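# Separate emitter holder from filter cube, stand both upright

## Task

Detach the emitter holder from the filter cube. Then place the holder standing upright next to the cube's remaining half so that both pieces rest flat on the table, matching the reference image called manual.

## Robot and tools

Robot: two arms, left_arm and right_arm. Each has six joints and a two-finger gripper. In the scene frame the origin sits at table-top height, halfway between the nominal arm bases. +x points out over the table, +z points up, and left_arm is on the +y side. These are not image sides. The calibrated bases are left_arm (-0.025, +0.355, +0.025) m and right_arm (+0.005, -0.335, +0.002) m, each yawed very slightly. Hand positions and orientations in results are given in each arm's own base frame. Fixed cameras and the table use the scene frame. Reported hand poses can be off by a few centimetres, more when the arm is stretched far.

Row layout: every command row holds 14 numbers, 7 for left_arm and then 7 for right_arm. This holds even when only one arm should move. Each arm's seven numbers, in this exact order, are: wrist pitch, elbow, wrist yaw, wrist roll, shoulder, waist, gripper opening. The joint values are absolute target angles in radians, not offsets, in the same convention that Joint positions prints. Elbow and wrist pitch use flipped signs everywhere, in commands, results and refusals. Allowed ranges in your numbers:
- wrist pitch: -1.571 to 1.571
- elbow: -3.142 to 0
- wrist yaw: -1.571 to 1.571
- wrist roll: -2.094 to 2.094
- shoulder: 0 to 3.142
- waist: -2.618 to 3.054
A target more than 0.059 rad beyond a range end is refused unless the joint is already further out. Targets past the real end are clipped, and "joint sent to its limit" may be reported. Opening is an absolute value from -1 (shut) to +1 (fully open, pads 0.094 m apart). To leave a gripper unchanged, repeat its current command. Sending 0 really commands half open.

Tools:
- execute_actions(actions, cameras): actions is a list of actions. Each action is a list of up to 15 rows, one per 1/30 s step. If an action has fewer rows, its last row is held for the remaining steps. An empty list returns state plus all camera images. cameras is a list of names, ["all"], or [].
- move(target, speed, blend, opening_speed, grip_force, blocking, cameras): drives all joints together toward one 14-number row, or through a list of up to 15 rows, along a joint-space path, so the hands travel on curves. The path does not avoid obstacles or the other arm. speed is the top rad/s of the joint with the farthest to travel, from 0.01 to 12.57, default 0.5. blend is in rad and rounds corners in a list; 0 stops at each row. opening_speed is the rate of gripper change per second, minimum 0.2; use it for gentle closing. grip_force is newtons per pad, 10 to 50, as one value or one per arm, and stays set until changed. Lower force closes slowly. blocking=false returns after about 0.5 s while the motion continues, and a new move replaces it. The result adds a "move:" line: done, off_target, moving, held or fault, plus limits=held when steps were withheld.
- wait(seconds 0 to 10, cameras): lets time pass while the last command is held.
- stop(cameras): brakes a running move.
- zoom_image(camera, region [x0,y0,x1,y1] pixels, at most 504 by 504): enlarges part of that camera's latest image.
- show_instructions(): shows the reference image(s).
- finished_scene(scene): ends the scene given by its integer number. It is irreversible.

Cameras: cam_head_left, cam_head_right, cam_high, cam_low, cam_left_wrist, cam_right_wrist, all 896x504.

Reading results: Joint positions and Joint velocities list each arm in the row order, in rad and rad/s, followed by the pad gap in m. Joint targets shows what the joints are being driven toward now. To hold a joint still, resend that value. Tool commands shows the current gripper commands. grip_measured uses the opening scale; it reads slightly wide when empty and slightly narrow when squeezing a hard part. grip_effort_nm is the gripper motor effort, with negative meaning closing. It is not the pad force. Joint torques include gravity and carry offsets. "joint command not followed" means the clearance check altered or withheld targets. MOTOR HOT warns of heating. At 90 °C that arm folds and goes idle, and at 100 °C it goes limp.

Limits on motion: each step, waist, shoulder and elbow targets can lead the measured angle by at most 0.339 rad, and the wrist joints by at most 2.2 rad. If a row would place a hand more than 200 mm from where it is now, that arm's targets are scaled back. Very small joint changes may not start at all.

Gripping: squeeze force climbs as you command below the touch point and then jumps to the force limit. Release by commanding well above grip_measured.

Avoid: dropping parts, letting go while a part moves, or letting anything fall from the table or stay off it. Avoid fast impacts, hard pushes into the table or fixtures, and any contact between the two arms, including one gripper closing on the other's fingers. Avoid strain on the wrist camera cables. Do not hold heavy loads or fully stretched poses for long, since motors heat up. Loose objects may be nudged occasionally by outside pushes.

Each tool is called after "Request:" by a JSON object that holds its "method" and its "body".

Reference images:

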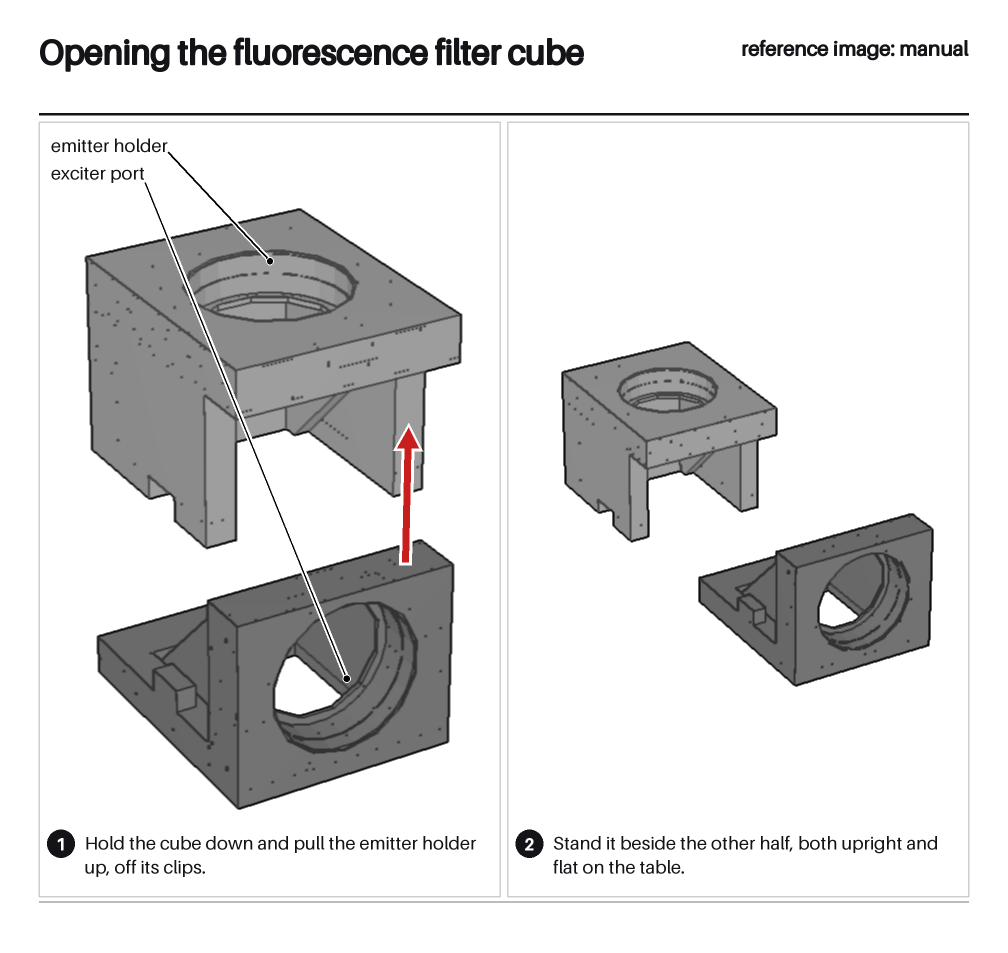

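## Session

Request:
{"method": "execute_actions", "body": {"actions": []}}

Request:
{"method": "zoom_image", "body": {"camera": "cam_head_left", "region": [350, 200, 550, 350]}}

Request:
{"method": "zoom_image", "body": {"camera": "cam_low", "region": [400, 220, 520, 300]}}

Scene clock: 0.00 s.
left_arm: end_effector_position=(+0.4084, +0.0349, +0.1149) grip_measured=+1.000 grip_effort_nm=n/a end_effector_quat_wxyz=(+0.593, -0.059, +0.802, +0.043) | right_arm: end_effector_position=(+0.4151, -0.0041, +0.1259) grip_measured=+1.000 grip_effort_nm=n/a end_effector_quat_wxyz=(+0.620, +0.004, +0.781, -0.073)
Joint names: [wrist pitch, elbow, wrist yaw, wrist roll, shoulder, waist]
Joint positions: left_arm=[-0.821 -0.413 -0.105 -0.033 1.532 0.037 0.094] | right_arm=[-0.935 -0.41 0.186 -0.069 1.571 0.068 0.094]
Joint velocities: within noise
Joint torques (N m): no reading
Heat: left arm: 24 °C; right arm: 23 °C.
Joint targets: left_arm=[-0.818 -0.419 -0.105 -0.034 1.526 0.037] | right_arm=[-0.935 -0.417 0.188 -0.069 1.563 0.068]
Tool commands: left_gripper/opening=+1.0 right_gripper/opening=+1.0

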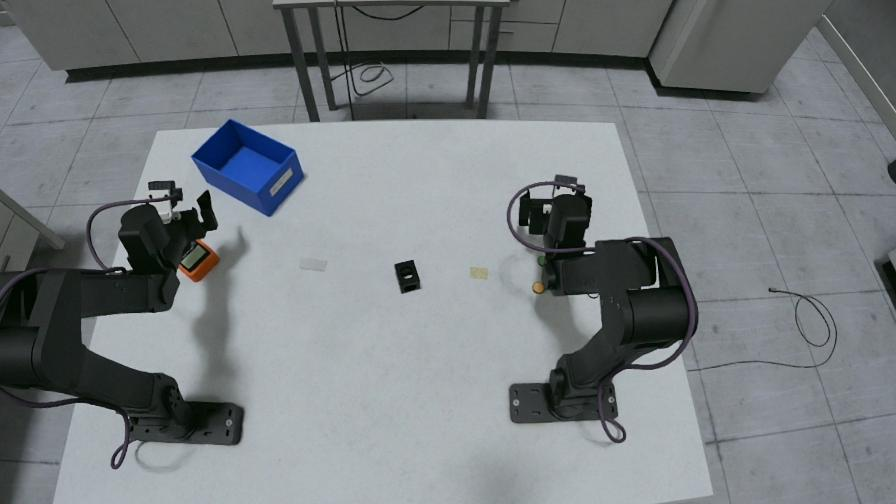

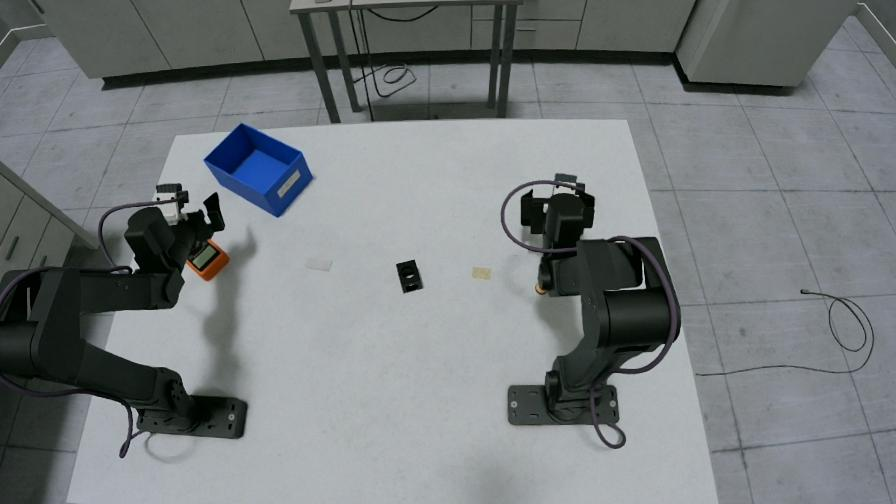

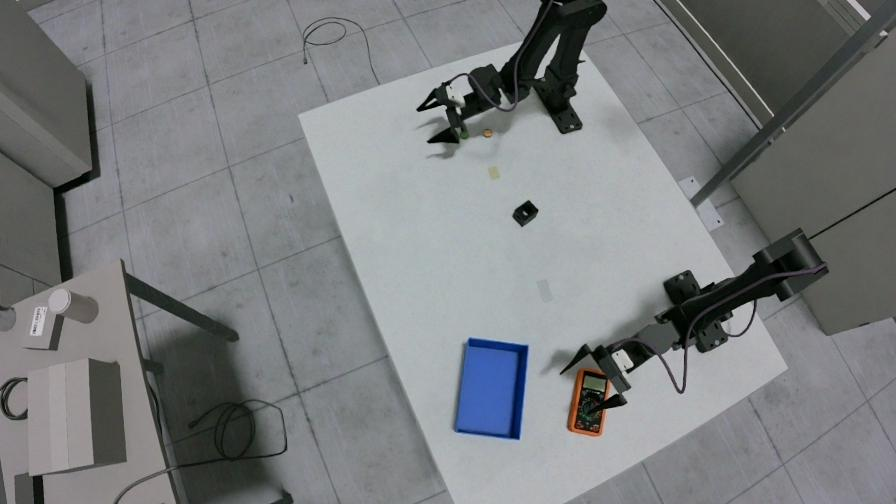

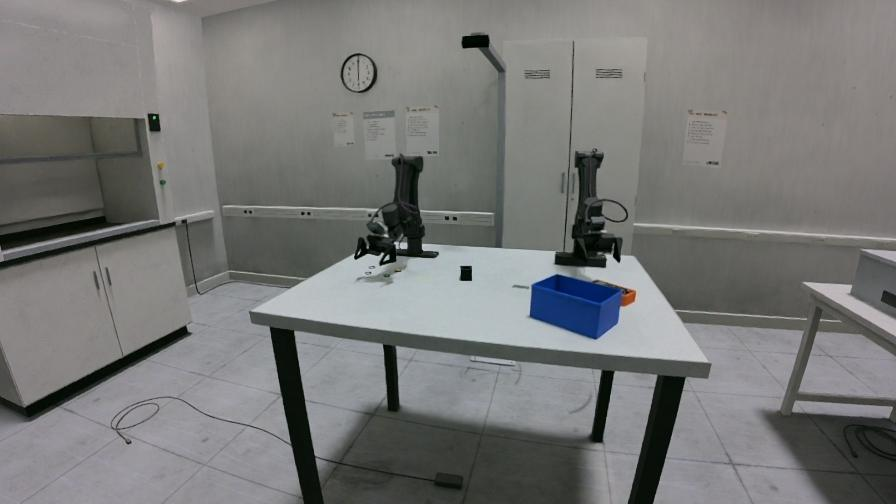

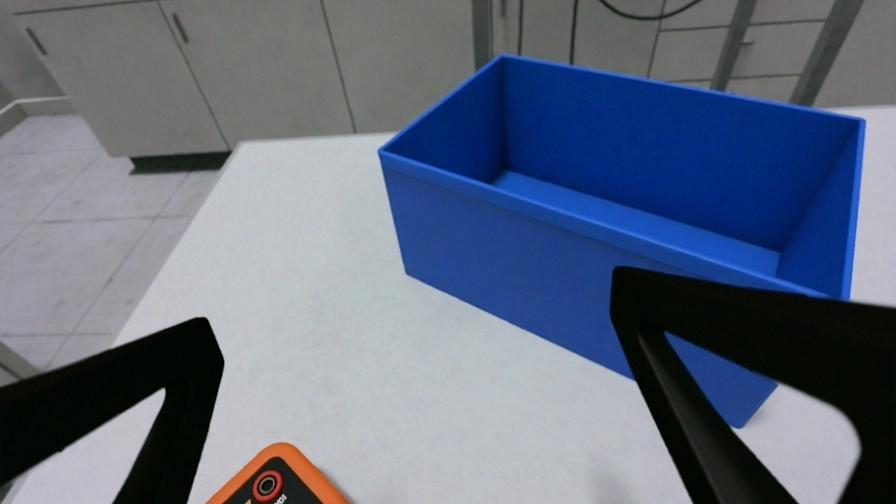

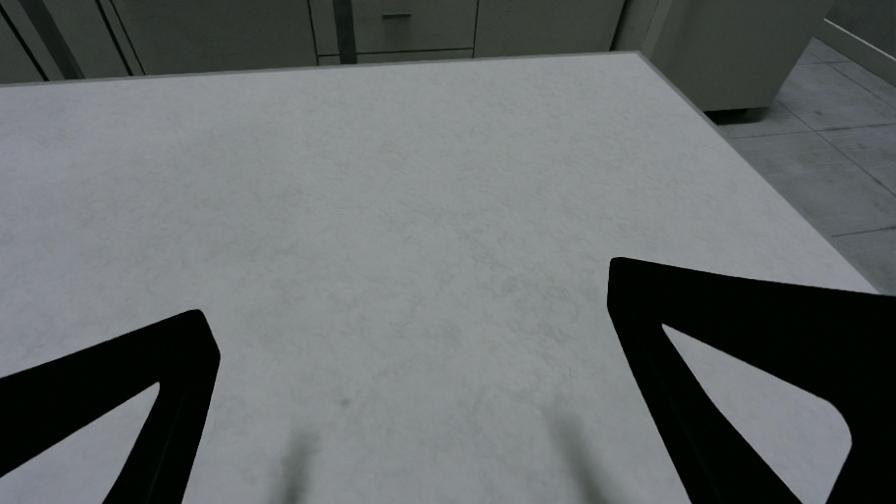

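Scaled by 2.520 from the camera's 896x504 image, which has a finer 1280x720 frame.

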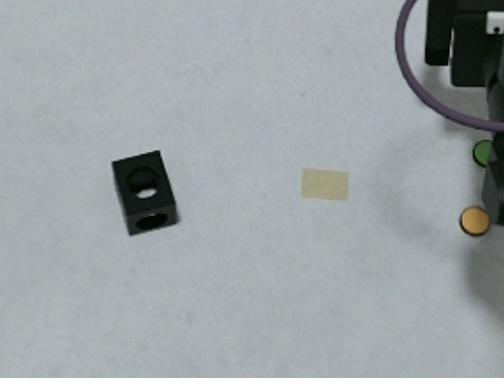

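Scaled by 4.200 from the camera's 896x504 image, which has a finer 1280x720 frame.

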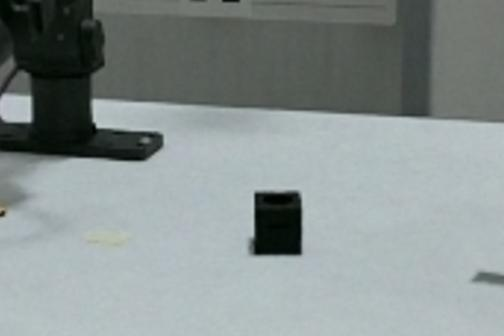

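Request:
{"method": "move", "body": {"target": [[-0.33, -0.534, -0.5, -0.28, 1.32, -0.2, 1.0, 1.0, -1.7, 0.05, 0.3, 1.9, 0.5, 1.0], [0.162, -0.655, -0.9425, -0.526, 1.115, -0.5, 1.0, 1.408, -1.948, 0.0, 0.59, 2.123, 0.874, 1.0]], "speed": [1.2, 0.8], "blend": [0.2, 0], "cameras": ["cam_head_left", "cam_head_right", "cam_right_wrist"]}}

Scene clock: 7.93 s.
left_arm: end_effector_position=(+0.3276, -0.0113, +0.1853) grip_measured=+1.000 grip_effort_nm=0.05 end_effector_quat_wxyz=(+0.543, -0.208, +0.798, +0.159) | right_arm: end_effector_position=(+0.2590, +0.3161, +0.1089) grip_measured=+1.000 grip_effort_nm=0.01 end_effector_quat_wxyz=(+0.002, -0.150, +0.989, +0.004)
Joint names: [wrist pitch, elbow, wrist yaw, wrist roll, shoulder, waist]
Joint positions: left_arm=[0.147 -0.631 -0.929 -0.514 1.131 -0.494 0.094] | right_arm=[1.378 -1.923 -0.003 0.579 2.108 0.881 0.094]
Joint torques (N m): left_arm=[-1.48 -7.62 -0.45 -0.18 -3.74 -0.38] | right_arm=[0 -8.28 0.05 0.09 -9.78 -0.61]
Heat: left arm: 25 °C; right arm: 23 °C.
Joint targets: left_arm=[0.162 -0.655 -0.942 -0.526 1.115 -0.500] | right_arm=[1.408 -1.948 0.000 0.590 2.123 0.874]
move: done
Images, in order (width x height): cam_head_left 896x504, cam_head_right 896x504, cam_right_wrist 896x504.

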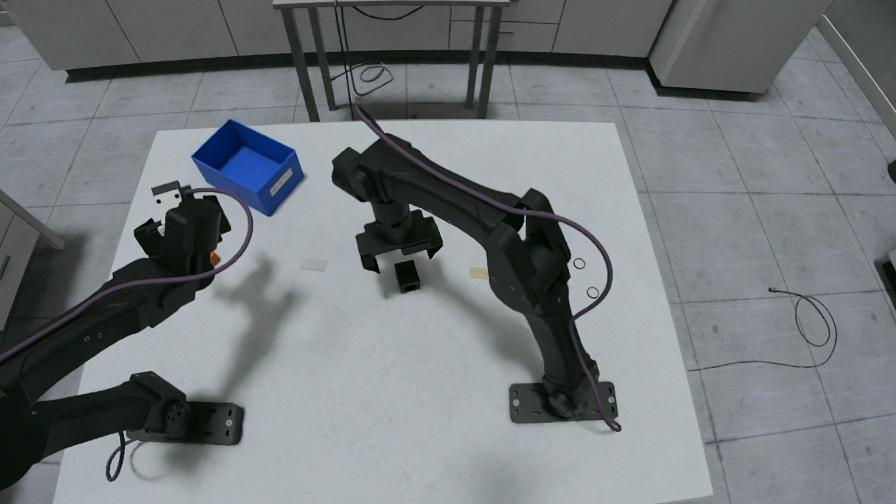

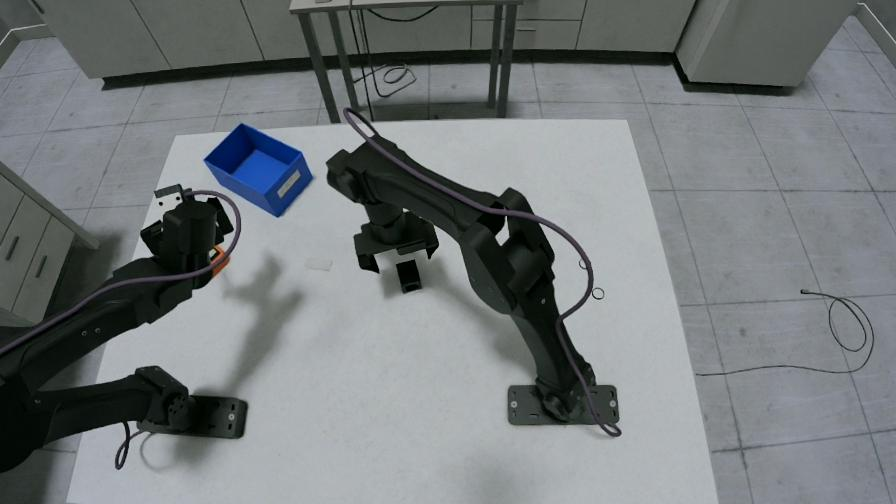

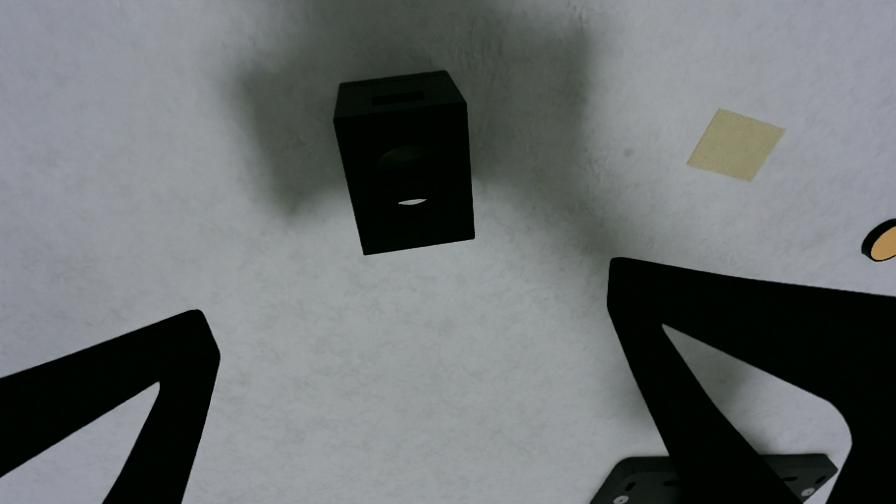

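Request:
{"method": "move", "body": {"target": [0.162, -0.655, -0.9425, -0.526, 1.115, -0.5, 1.0, 1.212, -1.754, 0, 0.55, 2.142, 0.851, 1.0], "speed": 0.3, "cameras": ["cam_right_wrist", "cam_head_right"]}}

Scene clock: 13.70 s.
left_arm: end_effector_position=(+0.3275, -0.0112, +0.1852) grip_measured=+1.000 grip_effort_nm=0.05 end_effector_quat_wxyz=(+0.543, -0.208, +0.798, +0.159) | right_arm: end_effector_position=(+0.2665, +0.3112, +0.0607) grip_measured=+1.000 grip_effort_nm=0.01 end_effector_quat_wxyz=(-0.001, -0.152, +0.988, +0.001)
Joint names: [wrist pitch, elbow, wrist yaw, wrist roll, shoulder, waist]
Joint positions: left_arm=[0.147 -0.631 -0.929 -0.514 1.131 -0.494 0.094] | right_arm=[1.206 -1.763 -0.003 0.554 2.128 0.859 0.094]
Joint torques (N m): left_arm=[-1.47 -7.66 -0.43 -0.16 -3.78 -0.44] | right_arm=[-0.22 -4.96 0.05 -0.07 -9.98 -0.73]
Heat: left arm: 26 °C; right arm: 24 °C.
Joint targets: left_arm=[0.162 -0.655 -0.942 -0.526 1.115 -0.500] | right_arm=[1.212 -1.754 0.000 0.550 2.142 0.851]
move: done
Images, in order (width x height): cam_head_right 896x504, cam_right_wrist 896x504.

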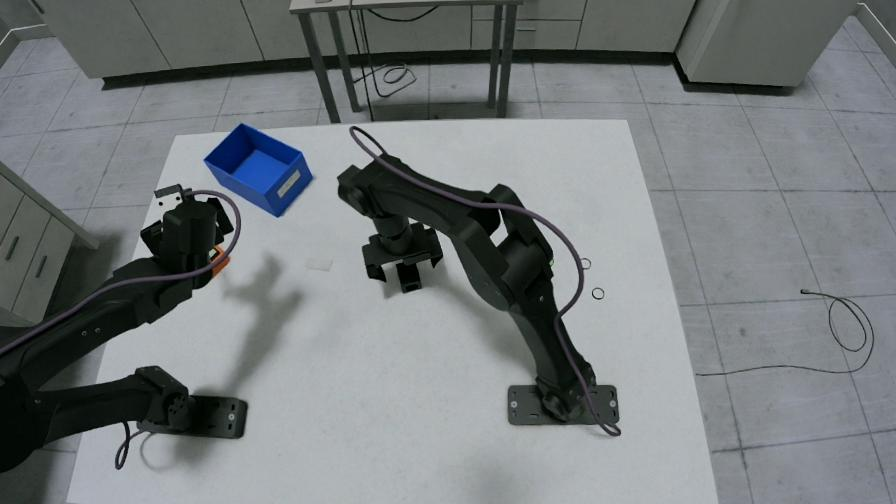

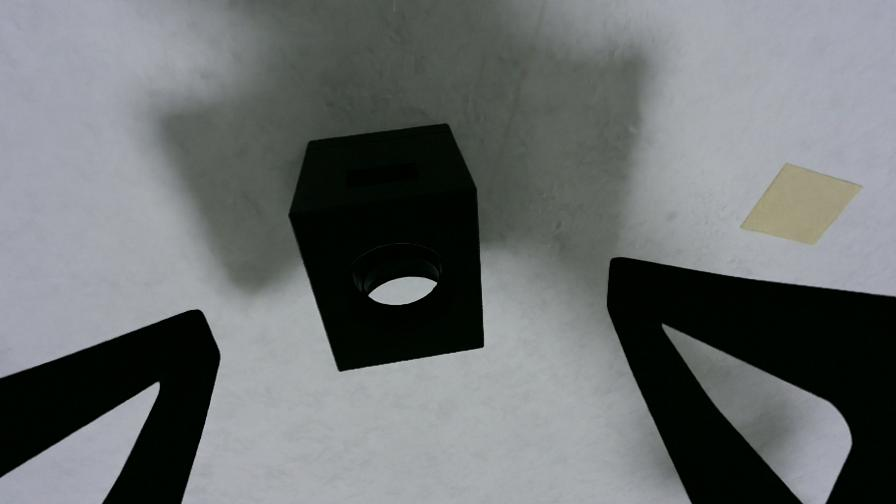

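Request:
{"method": "move", "body": {"target": [0.162, -0.655, -0.9425, -0.526, 1.115, -0.5, 1.0, 1.104, -1.668, 0, 0.55, 2.164, 0.851, 1.0], "speed": 0.15, "cameras": ["cam_right_wrist"]}}

Scene clock: 15.43 s.
left_arm: end_effector_position=(+0.3275, -0.0112, +0.1852) grip_measured=+1.000 grip_effort_nm=0.05 end_effector_quat_wxyz=(+0.543, -0.208, +0.798, +0.159) | right_arm: end_effector_position=(+0.2668, +0.3115, +0.0321) grip_measured=+1.000 grip_effort_nm=0.01 end_effector_quat_wxyz=(+0.000, -0.152, +0.988, +0.002)
Joint names: [wrist pitch, elbow, wrist yaw, wrist roll, shoulder, waist]
Joint positions: left_arm=[0.147 -0.631 -0.929 -0.514 1.131 -0.494 0.094] | right_arm=[1.098 -1.678 -0.003 0.554 2.147 0.859 0.094]
Joint torques (N m): left_arm=[-1.47 -7.6 -0.44 -0.18 -3.79 -0.38] | right_arm=[-0.19 -4.77 0.03 -0.05 -9.74 -0.75]
Heat: left arm: 26 °C; right arm: 24 °C.
Joint targets: left_arm=[0.162 -0.655 -0.942 -0.526 1.115 -0.500] | right_arm=[1.104 -1.668 0.000 0.550 2.164 0.851]
move: done
Images, in order (width x height): cam_right_wrist 896x504.

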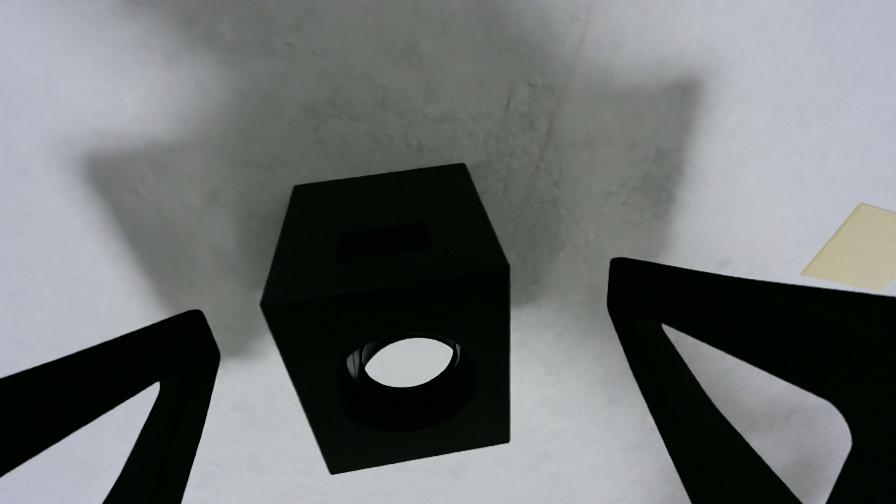

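Request:
{"method": "move", "body": {"target": [0.162, -0.655, -0.9425, -0.526, 1.115, -0.5, 1.0, 1.104, -1.668, 0, 0.55, 2.164, 0.849, -0.2], "speed": 0.15, "grip_force": 20, "opening_speed": 0.6, "cameras": ["cam_right_wrist"]}}

Scene clock: 21.23 s.
left_arm: end_effector_position=(+0.3275, -0.0112, +0.1852) grip_measured=+1.000 grip_effort_nm=0.05 end_effector_quat_wxyz=(+0.543, -0.208, +0.798, +0.159) | right_arm: end_effector_position=(+0.2673, +0.3123, +0.0321) grip_measured=-0.142 grip_effort_nm=-0.45 end_effector_quat_wxyz=(+0.002, -0.152, +0.988, +0.004)
Joint names: [wrist pitch, elbow, wrist yaw, wrist roll, shoulder, waist]
Joint positions: left_arm=[0.147 -0.631 -0.929 -0.514 1.131 -0.494 0.094] | right_arm=[1.094 -1.678 -0.004 0.554 2.147 0.859 0.04]
Joint torques (N m): left_arm=[-1.48 -7.62 -0.42 -0.16 -3.79 -0.39] | right_arm=[-0.19 -4.79 0.04 -0.07 -9.78 -0.9]
Heat: left arm: 26 °C; right arm: 25 °C.
Joint targets: left_arm=[0.162 -0.655 -0.942 -0.526 1.115 -0.500] | right_arm=[1.104 -1.668 0.000 0.550 2.164 0.849]
grip_force (N): 20, 20
move: done
Images, in order (width x height): cam_right_wrist 896x504.

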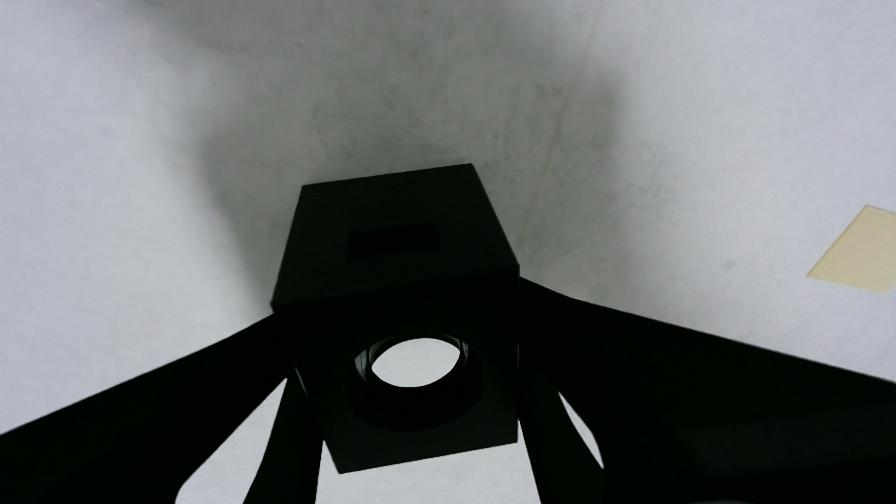

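Request:
{"method": "move", "body": {"target": [[0.162, -0.655, -0.9425, -0.526, 1.115, -0.5, 1.0, 1.144, -1.718, 0, 0.55, 2.158, 0.849, -0.2], [0.162, -0.655, -0.9425, -0.526, 1.115, -0.9, 1.0, 1.092, -1.574, 0, 1.125, 2.083, 0.818, -0.2]], "speed": [0.15, 0.4], "blend": [0.02, 0], "cameras": ["cam_right_wrist"]}}

Scene clock: 25.00 s.
left_arm: end_effector_position=(+0.2972, -0.1374, +0.1854) grip_measured=+1.000 grip_effort_nm=0.05 end_effector_quat_wxyz=(+0.564, -0.045, +0.823, +0.049) | right_arm: end_effector_position=(+0.2605, +0.2972, +0.0315) grip_measured=-0.143 grip_effort_nm=-0.47 end_effector_quat_wxyz=(-0.017, +0.139, +0.990, +0.009)
Joint names: [wrist pitch, elbow, wrist yaw, wrist roll, shoulder, waist]
Joint positions: left_arm=[0.148 -0.631 -0.932 -0.515 1.131 -0.894 0.094] | right_arm=[1.074 -1.597 -0.039 1.109 2.097 0.831 0.04]
Joint torques (N m): left_arm=[-1.49 -7.65 -0.42 -0.15 -3.77 -0.36] | right_arm=[-0.1 -3.56 0.4 0.14 -11.81 -1.14]
Heat: left arm: 26 °C; right arm: 25 °C.
Joint targets: left_arm=[0.162 -0.655 -0.942 -0.526 1.115 -0.900] | right_arm=[1.092 -1.574 0.000 1.125 2.083 0.818]
grip_force (N): 20, 20
move: off_target (right_arm); right_arm: the wrist yaw is farthest, 0.039 rad from its target
Images, in order (width x height): cam_right_wrist 896x504.

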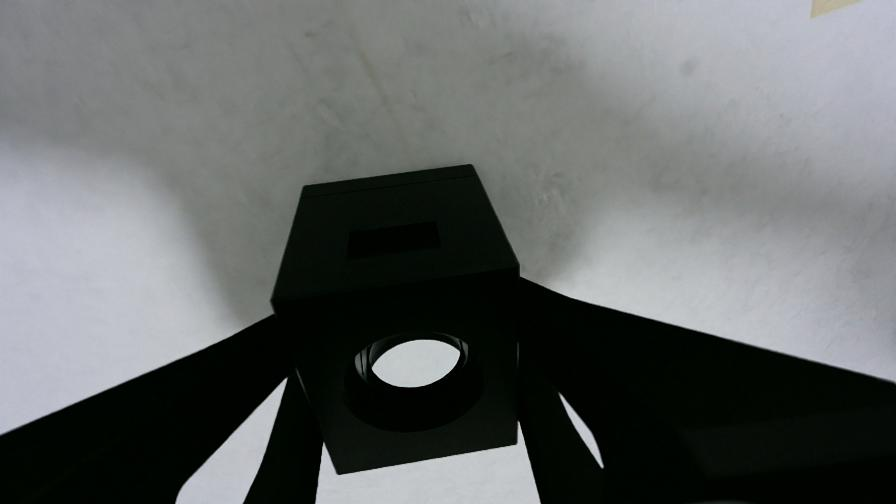

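Request:
{"method": "move", "body": {"target": [0.162, -0.655, -0.9425, -0.526, 1.115, -1.2, 1.0, 1.115, -1.635, 0.0, 1.125, 2.068, 0.818, -0.2], "speed": 0.3}}

Scene clock: 27.10 s.
left_arm: end_effector_position=(+0.2434, -0.2190, +0.1855) grip_measured=+1.000 grip_effort_nm=0.05 end_effector_quat_wxyz=(+0.565, +0.078, +0.821, -0.036) | right_arm: end_effector_position=(+0.2667, +0.2950, +0.0344) grip_measured=-0.143 grip_effort_nm=-0.47 end_effector_quat_wxyz=(-0.006, +0.143, +0.990, +0.006)
Joint names: [wrist pitch, elbow, wrist yaw, wrist roll, shoulder, waist]
Joint positions: left_arm=[0.148 -0.631 -0.933 -0.515 1.131 -1.195 0.094] | right_arm=[1.079 -1.608 -0.016 1.113 2.097 0.826 0.04]
Joint torques (N m): left_arm=[-1.49 -7.61 -0.39 -0.16 -3.74 -0.36] | right_arm=[0.08 -8.31 0.17 0.13 -13.11 -0.75]
Heat: left arm: 26 °C; right arm: 25 °C.
Joint targets: left_arm=[0.162 -0.655 -0.942 -0.526 1.115 -1.200] | right_arm=[1.115 -1.635 0.000 1.125 2.068 0.818]
grip_force (N): 20, 20
move: off_target (right_arm); right_arm: the wrist pitch is farthest, 0.036 rad from its target

Request:
{"method": "move", "body": {"target": [[0.162, -0.655, -0.9425, -0.526, 1.115, -1.367, 1.0, 1.115, -1.625, 0.0, 1.125, 2.04, 0.812, -0.2], [0.162, -0.655, -0.9425, -0.526, 1.115, -1.367, 1.0, 1.095, -1.58, 0.0, 1.128, 2.075, 0.812, -0.2]], "speed": [0.2, 0.15]}}

Scene clock: 29.63 s.
left_arm: end_effector_position=(+0.2038, -0.2562, +0.1855) grip_measured=+1.000 grip_effort_nm=0.05 end_effector_quat_wxyz=(+0.560, +0.146, +0.811, -0.082) | right_arm: end_effector_position=(+0.2643, +0.2903, +0.0332) grip_measured=-0.143 grip_effort_nm=-0.47 end_effector_quat_wxyz=(-0.008, +0.146, +0.989, +0.002)
Joint names: [wrist pitch, elbow, wrist yaw, wrist roll, shoulder, waist]
Joint positions: left_arm=[0.148 -0.631 -0.934 -0.515 1.131 -1.361 0.094] | right_arm=[1.077 -1.588 -0.015 1.116 2.087 0.823 0.04]
Joint torques (N m): left_arm=[-1.48 -7.6 -0.39 -0.14 -3.79 -0.53] | right_arm=[-0.09 -4.92 0.15 0.11 -11.55 -0.99]
Heat: left arm: 26 °C; right arm: 26 °C.
Joint targets: left_arm=[0.162 -0.655 -0.943 -0.526 1.115 -1.367] | right_arm=[1.095 -1.580 0.000 1.128 2.075 0.812]
grip_force (N): 20, 20
move: done

Request:
{"method": "move", "body": {"target": [-0.597, -0.777, -0.9425, -0.526, 1.9966, -1.367, 1.0, 1.066, -1.573, 0.0, 1.128, 2.073, 0.812, -0.2], "speed": 0.5, "cameras": ["cam_left_wrist", "cam_right_wrist"]}}

Scene clock: 32.83 s.
left_arm: end_effector_position=(+0.2278, -0.3683, +0.0450) grip_measured=+1.000 grip_effort_nm=0.06 end_effector_quat_wxyz=(+0.562, +0.143, +0.810, -0.085) | right_arm: end_effector_position=(+0.2657, +0.2918, +0.0330) grip_measured=-0.143 grip_effort_nm=-0.47 end_effector_quat_wxyz=(-0.005, +0.146, +0.989, +0.006)
Joint names: [wrist pitch, elbow, wrist yaw, wrist roll, shoulder, waist]
Joint positions: left_arm=[-0.583 -0.758 -0.935 -0.515 1.981 -1.361 0.094] | right_arm=[1.068 -1.587 -0.015 1.116 2.087 0.823 0.04]
Joint torques (N m): left_arm=[-1.8 -5.23 -0.37 -0.16 -6.76 -0.46] | right_arm=[-0.29 -4.38 0.16 0.1 -11.73 -1.01]
Heat: left arm: 26 °C; right arm: 26 °C.
Joint targets: left_arm=[-0.597 -0.777 -0.942 -0.526 1.997 -1.367] | right_arm=[1.066 -1.573 0.000 1.128 2.073 0.812]
grip_force (N): 20, 20
move: done
Images, in order (width x height): cam_left_wrist 896x504, cam_right_wrist 896x504.

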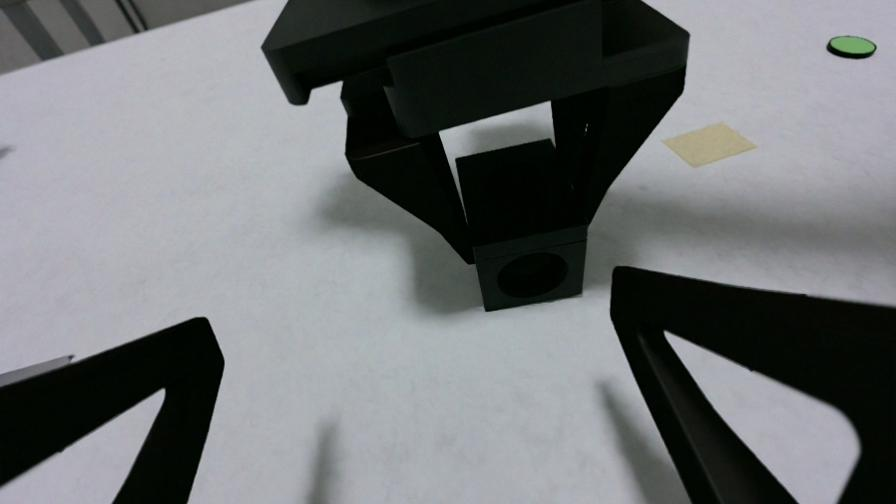

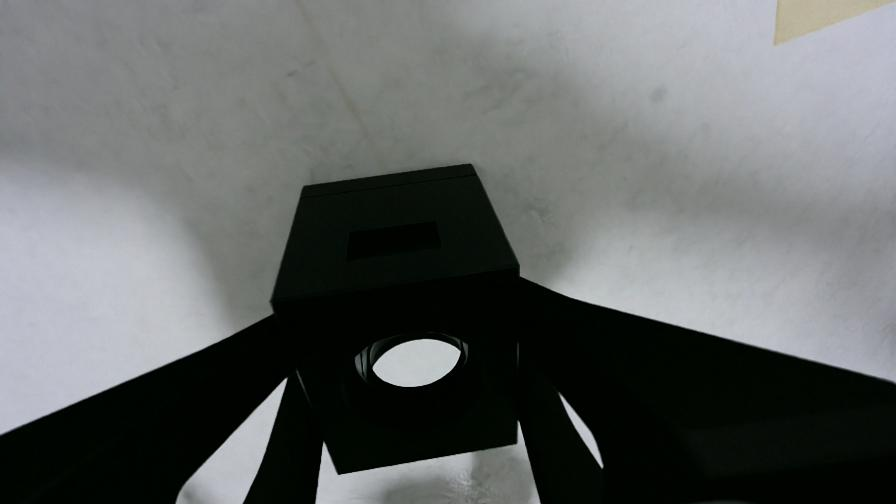

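Request:
{"method": "move", "body": {"target": [-0.655, -0.943, -0.963, -0.550, 2.215, -1.386, 1.0, 1.062, -1.565, 0.0, 1.128, 2.073, 0.812, -0.2], "speed": 0.25, "cameras": ["cam_left_wrist"]}}

Scene clock: 34.50 s.
left_arm: end_effector_position=(+0.2300, -0.4094, +0.0147) grip_measured=+1.000 grip_effort_nm=0.05 end_effector_quat_wxyz=(+0.566, +0.133, +0.808, -0.097) | right_arm: end_effector_position=(+0.2654, +0.2916, +0.0324) grip_measured=-0.143 grip_effort_nm=-0.47 end_effector_quat_wxyz=(-0.006, +0.146, +0.989, +0.006)
Joint names: [wrist pitch, elbow, wrist yaw, wrist roll, shoulder, waist]
Joint positions: left_arm=[-0.642 -0.924 -0.951 -0.538 2.192 -1.379 0.094] | right_arm=[1.066 -1.585 -0.016 1.116 2.087 0.823 0.04]
Joint torques (N m): left_arm=[-1.77 -5.05 -0.49 -0.17 -7.65 -0.57] | right_arm=[-0.3 -3.85 0.17 0.11 -11.74 -0.95]
Heat: left arm: 27 °C; right arm: 26 °C.
Joint targets: left_arm=[-0.655 -0.943 -0.963 -0.550 2.215 -1.386] | right_arm=[1.062 -1.565 0.000 1.128 2.073 0.812]
grip_force (N): 20, 20
move: done
Images, in order (width x height): cam_left_wrist 896x504.

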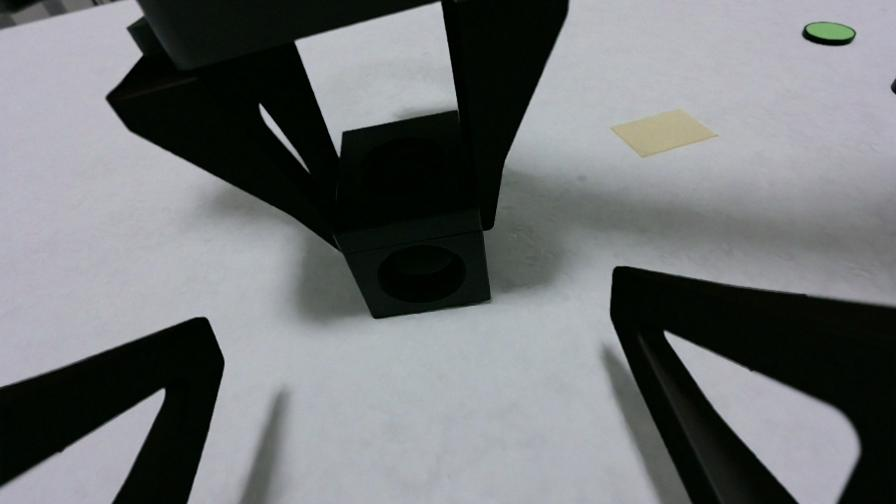

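Request:
{"method": "move", "body": {"target": [[-0.742, -1.017, -0.874, -0.451, 2.320, -1.299, 1.0, 1.062, -1.565, 0.0, 1.128, 2.073, 0.812, -0.2], [-0.732, -1.039, -0.874, -0.451, 2.335, -1.299, 1.0, 1.062, -1.565, 0.0, 1.128, 2.073, 0.812, -0.2]], "speed": [0.15, 0.08], "cameras": ["cam_left_wrist", "cam_right_wrist"]}}

Scene clock: 36.67 s.
left_arm: end_effector_position=(+0.2616, -0.4275, -0.0026) grip_measured=+1.000 grip_effort_nm=0.05 end_effector_quat_wxyz=(+0.566, +0.140, +0.806, -0.102) | right_arm: end_effector_position=(+0.2654, +0.2916, +0.0324) grip_measured=-0.143 grip_effort_nm=-0.47 end_effector_quat_wxyz=(-0.006, +0.146, +0.989, +0.006)
Joint names: [wrist pitch, elbow, wrist yaw, wrist roll, shoulder, waist]
Joint positions: left_arm=[-0.728 -1.021 -0.874 -0.453 2.307 -1.303 0.094] | right_arm=[1.066 -1.585 -0.016 1.116 2.087 0.823 0.04]
Joint torques (N m): left_arm=[-1.75 -4.98 -0.25 0 -8.16 0.46] | right_arm=[-0.31 -3.79 0.16 0.1 -11.69 -0.95]
Heat: left arm: 27 °C; right arm: 26 °C.
Joint targets: left_arm=[-0.732 -1.039 -0.874 -0.451 2.335 -1.299] | right_arm=[1.062 -1.565 0.000 1.128 2.073 0.812]
grip_force (N): 20, 20
move: done
Images, in order (width x height): cam_left_wrist 896x504, cam_right_wrist 896x504.

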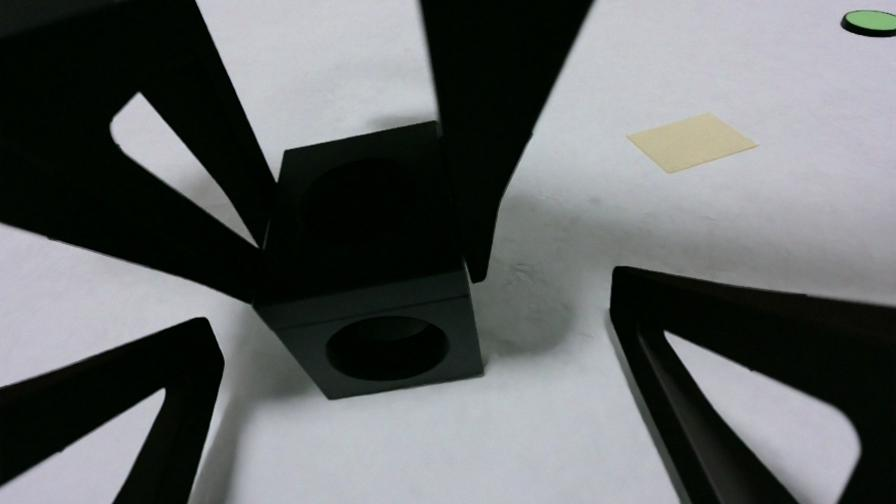

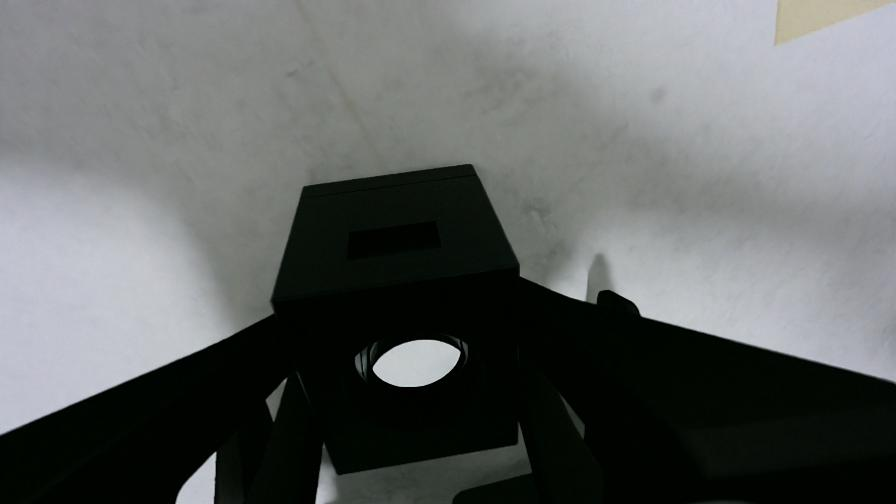

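Request:
{"method": "move", "body": {"target": [-0.752, -0.996, -0.874, -0.451, 2.294, -1.299, 1.0, 1.062, -1.565, 0.0, 1.128, 2.073, 0.812, -0.2], "speed": 0.1, "cameras": ["cam_left_wrist"]}}

Scene clock: 41.10 s.
left_arm: end_effector_position=(+0.2605, -0.4235, -0.0056) grip_measured=+1.000 grip_effort_nm=0.05 end_effector_quat_wxyz=(+0.564, +0.141, +0.807, -0.100) | right_arm: end_effector_position=(+0.2654, +0.2916, +0.0324) grip_measured=-0.143 grip_effort_nm=-0.47 end_effector_quat_wxyz=(-0.006, +0.146, +0.989, +0.006)
Joint names: [wrist pitch, elbow, wrist yaw, wrist roll, shoulder, waist]
Joint positions: left_arm=[-0.738 -1.005 -0.874 -0.453 2.307 -1.303 0.094] | right_arm=[1.066 -1.585 -0.016 1.116 2.087 0.823 0.04]
Joint torques (N m): left_arm=[-1.85 -2.76 -0.25 0.01 -10.99 0.4] | right_arm=[-0.32 -3.81 0.18 0.11 -11.74 -0.99]
Heat: left arm: 27 °C; right arm: 26 °C.
Joint targets: left_arm=[-0.752 -0.996 -0.874 -0.451 2.294 -1.299] | right_arm=[1.062 -1.565 0.000 1.128 2.073 0.812]
grip_force (N): 20, 20
move: done
Images, in order (width x height): cam_left_wrist 896x504.

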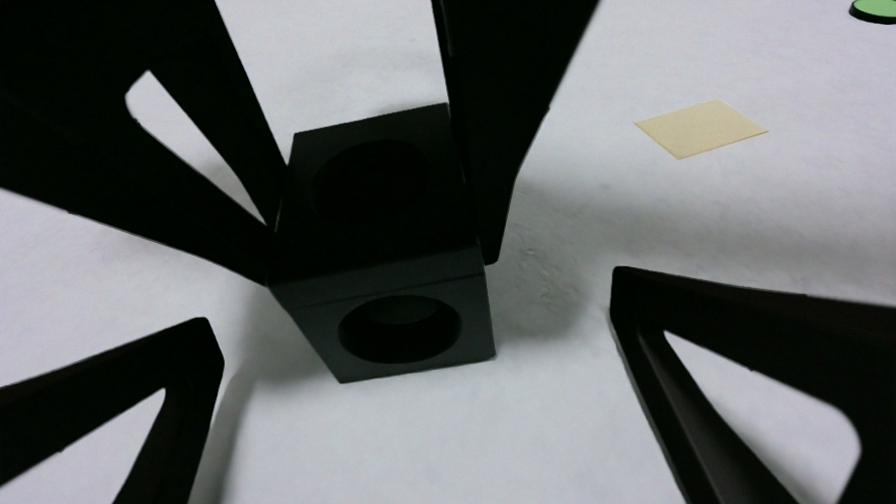

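Request:
{"method": "move", "body": {"target": [-0.745, -1.008, -0.874, -0.451, 2.272, -1.299, 1.0, 1.062, -1.565, 0.0, 1.128, 2.073, 0.812, -0.2], "speed": 0.1, "cameras": ["cam_left_wrist"]}}

Scene clock: 42.40 s.
left_arm: end_effector_position=(+0.2605, -0.4236, -0.0054) grip_measured=+1.000 grip_effort_nm=0.05 end_effector_quat_wxyz=(+0.565, +0.141, +0.807, -0.100) | right_arm: end_effector_position=(+0.2654, +0.2916, +0.0324) grip_measured=-0.143 grip_effort_nm=-0.47 end_effector_quat_wxyz=(-0.006, +0.146, +0.989, +0.006)
Joint names: [wrist pitch, elbow, wrist yaw, wrist roll, shoulder, waist]
Joint positions: left_arm=[-0.739 -1.005 -0.874 -0.453 2.307 -1.303 0.094] | right_arm=[1.066 -1.585 -0.016 1.116 2.087 0.823 0.04]
Joint torques (N m): left_arm=[-1.78 -3.73 -0.27 -0.01 -12.64 0.42] | right_arm=[-0.32 -3.88 0.17 0.11 -11.69 -0.98]
Heat: left arm: 27 °C; right arm: 26 °C.
Joint targets: left_arm=[-0.745 -1.008 -0.874 -0.451 2.272 -1.299] | right_arm=[1.062 -1.565 0.000 1.128 2.073 0.812]
grip_force (N): 20, 20
move: done
Images, in order (width x height): cam_left_wrist 896x504.

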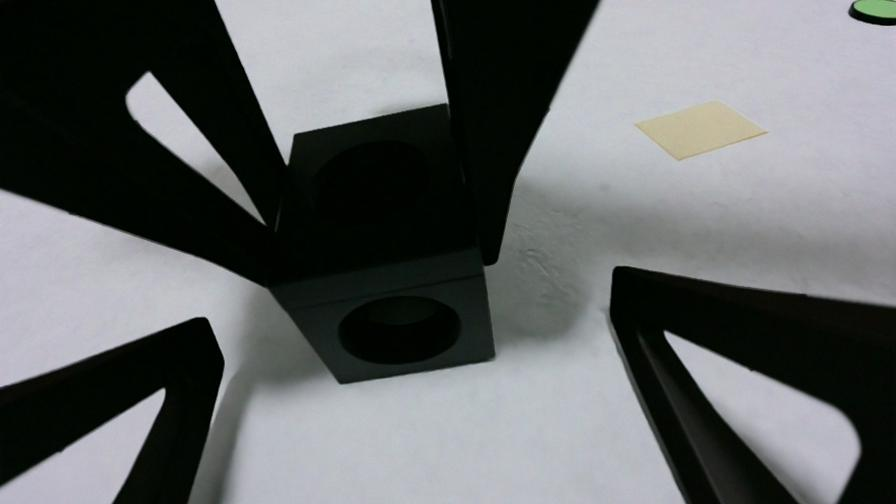

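Request:
{"method": "move", "body": {"target": [-0.745, -1.010, -0.874, -0.451, 2.255, -1.299, 1.0, 1.062, -1.565, 0.0, 1.128, 2.073, 0.812, -0.2], "speed": 0.1}}

Scene clock: 43.63 s.
left_arm: end_effector_position=(+0.2609, -0.4250, +0.0002) grip_measured=+1.000 grip_effort_nm=0.05 end_effector_quat_wxyz=(+0.567, +0.138, +0.806, -0.104) | right_arm: end_effector_position=(+0.2654, +0.2916, +0.0324) grip_measured=-0.143 grip_effort_nm=-0.47 end_effector_quat_wxyz=(-0.006, +0.146, +0.989, +0.006)
Joint names: [wrist pitch, elbow, wrist yaw, wrist roll, shoulder, waist]
Joint positions: left_arm=[-0.739 -1.005 -0.874 -0.453 2.295 -1.303 0.094] | right_arm=[1.066 -1.585 -0.016 1.116 2.087 0.823 0.04]
Joint torques (N m): left_arm=[-1.78 -3.9 -0.26 0 -13.01 0.35] | right_arm=[-0.31 -3.84 0.17 0.11 -11.77 -0.92]
Heat: left arm: 27 °C; right arm: 26 °C.
Joint targets: left_arm=[-0.745 -1.010 -0.874 -0.451 2.255 -1.299] | right_arm=[1.062 -1.565 0.000 1.128 2.073 0.812]
grip_force (N): 20, 20
move: off_target (left_arm); left_arm: the shoulder is farthest, 0.040 rad from its target

Request:
{"method": "move", "body": {"target": [-0.745, -0.988, -0.874, -0.451, 2.292, -1.299, 1.0, 1.062, -1.565, 0.0, 1.128, 2.073, 0.812, -0.2], "speed": 0.1, "cameras": ["cam_left_wrist"]}}

Scene clock: 45.50 s.
left_arm: end_effector_position=(+0.2602, -0.4228, -0.0020) grip_measured=+1.000 grip_effort_nm=0.05 end_effector_quat_wxyz=(+0.565, +0.140, +0.807, -0.102) | right_arm: end_effector_position=(+0.2654, +0.2916, +0.0324) grip_measured=-0.143 grip_effort_nm=-0.47 end_effector_quat_wxyz=(-0.006, +0.146, +0.989, +0.006)
Joint names: [wrist pitch, elbow, wrist yaw, wrist roll, shoulder, waist]
Joint positions: left_arm=[-0.739 -0.997 -0.874 -0.453 2.295 -1.303 0.094] | right_arm=[1.066 -1.585 -0.016 1.116 2.087 0.823 0.04]
Joint torques (N m): left_arm=[-1.77 -2.73 -0.26 -0.01 -10.17 0.39] | right_arm=[-0.32 -3.86 0.17 0.1 -11.74 -0.95]
Heat: left arm: 27 °C; right arm: 26 °C.
Joint targets: left_arm=[-0.745 -0.988 -0.874 -0.451 2.292 -1.299] | right_arm=[1.062 -1.565 0.000 1.128 2.073 0.812]
grip_force (N): 20, 20
move: done
Images, in order (width x height): cam_left_wrist 896x504.

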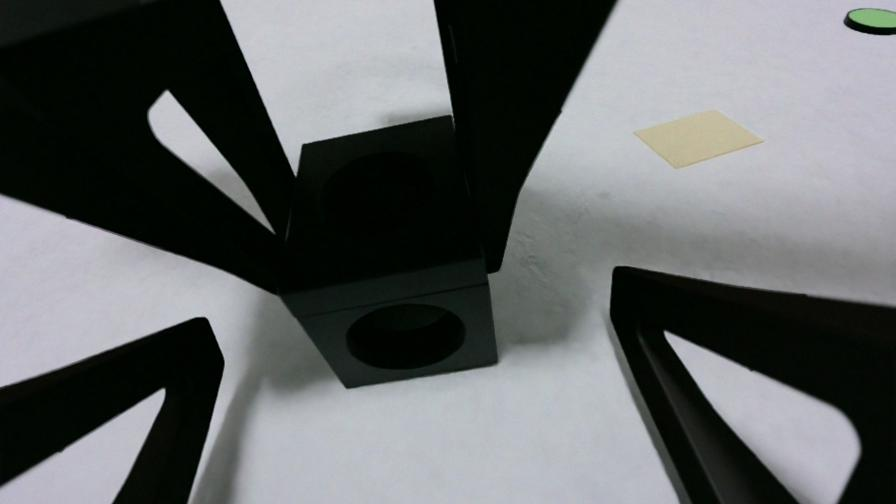

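Request:
{"method": "move", "body": {"target": [-0.745, -0.988, -0.874, -0.451, 2.292, -1.299, -0.2, 1.062, -1.565, 0.0, 1.128, 2.073, 0.812, -0.2], "grip_force": 20, "opening_speed": 0.7, "cameras": ["cam_left_wrist", "cam_right_wrist"]}}

Scene clock: 50.33 s.
left_arm: end_effector_position=(+0.2611, -0.4211, -0.0020) grip_measured=-0.151 grip_effort_nm=-0.42 end_effector_quat_wxyz=(+0.567, +0.138, +0.806, -0.099) | right_arm: end_effector_position=(+0.2649, +0.2920, +0.0324) grip_measured=-0.143 grip_effort_nm=-0.47 end_effector_quat_wxyz=(-0.007, +0.146, +0.989, +0.007)
Joint names: [wrist pitch, elbow, wrist yaw, wrist roll, shoulder, waist]
Joint positions: left_arm=[-0.739 -0.996 -0.88 -0.453 2.295 -1.302 0.04] | right_arm=[1.066 -1.585 -0.02 1.116 2.087 0.823 0.04]
Joint torques (N m): left_arm=[-1.77 -2.92 -0.2 0.01 -10.15 0.31] | right_arm=[-0.31 -3.82 0.2 0.11 -11.74 -0.98]
Heat: left arm: 27 °C; right arm: 26 °C.
Joint targets: left_arm=[-0.745 -0.988 -0.874 -0.451 2.292 -1.299] | right_arm=[1.062 -1.565 0.000 1.128 2.073 0.812]
grip_force (N): 20, 20
move: done
Images, in order (width x height): cam_left_wrist 896x504, cam_right_wrist 896x504.

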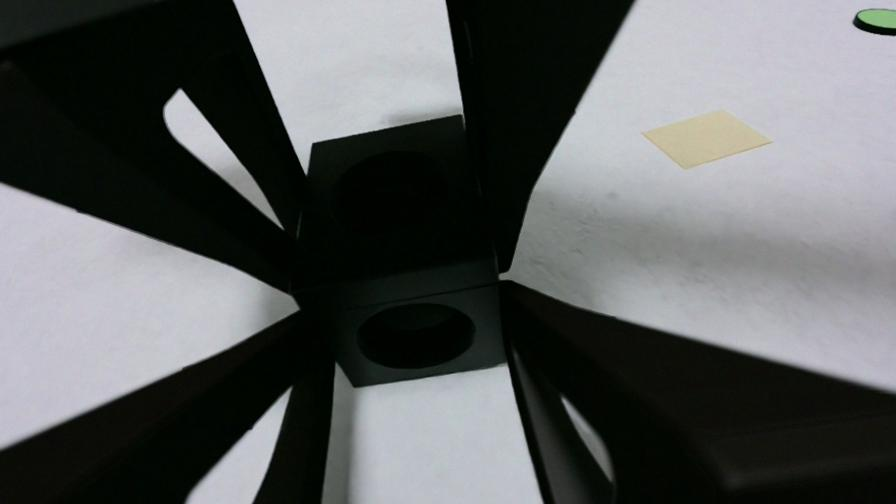

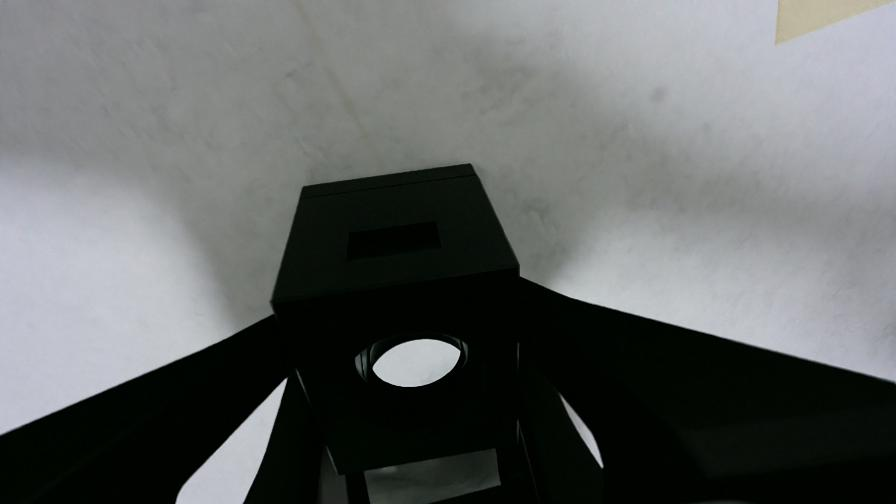

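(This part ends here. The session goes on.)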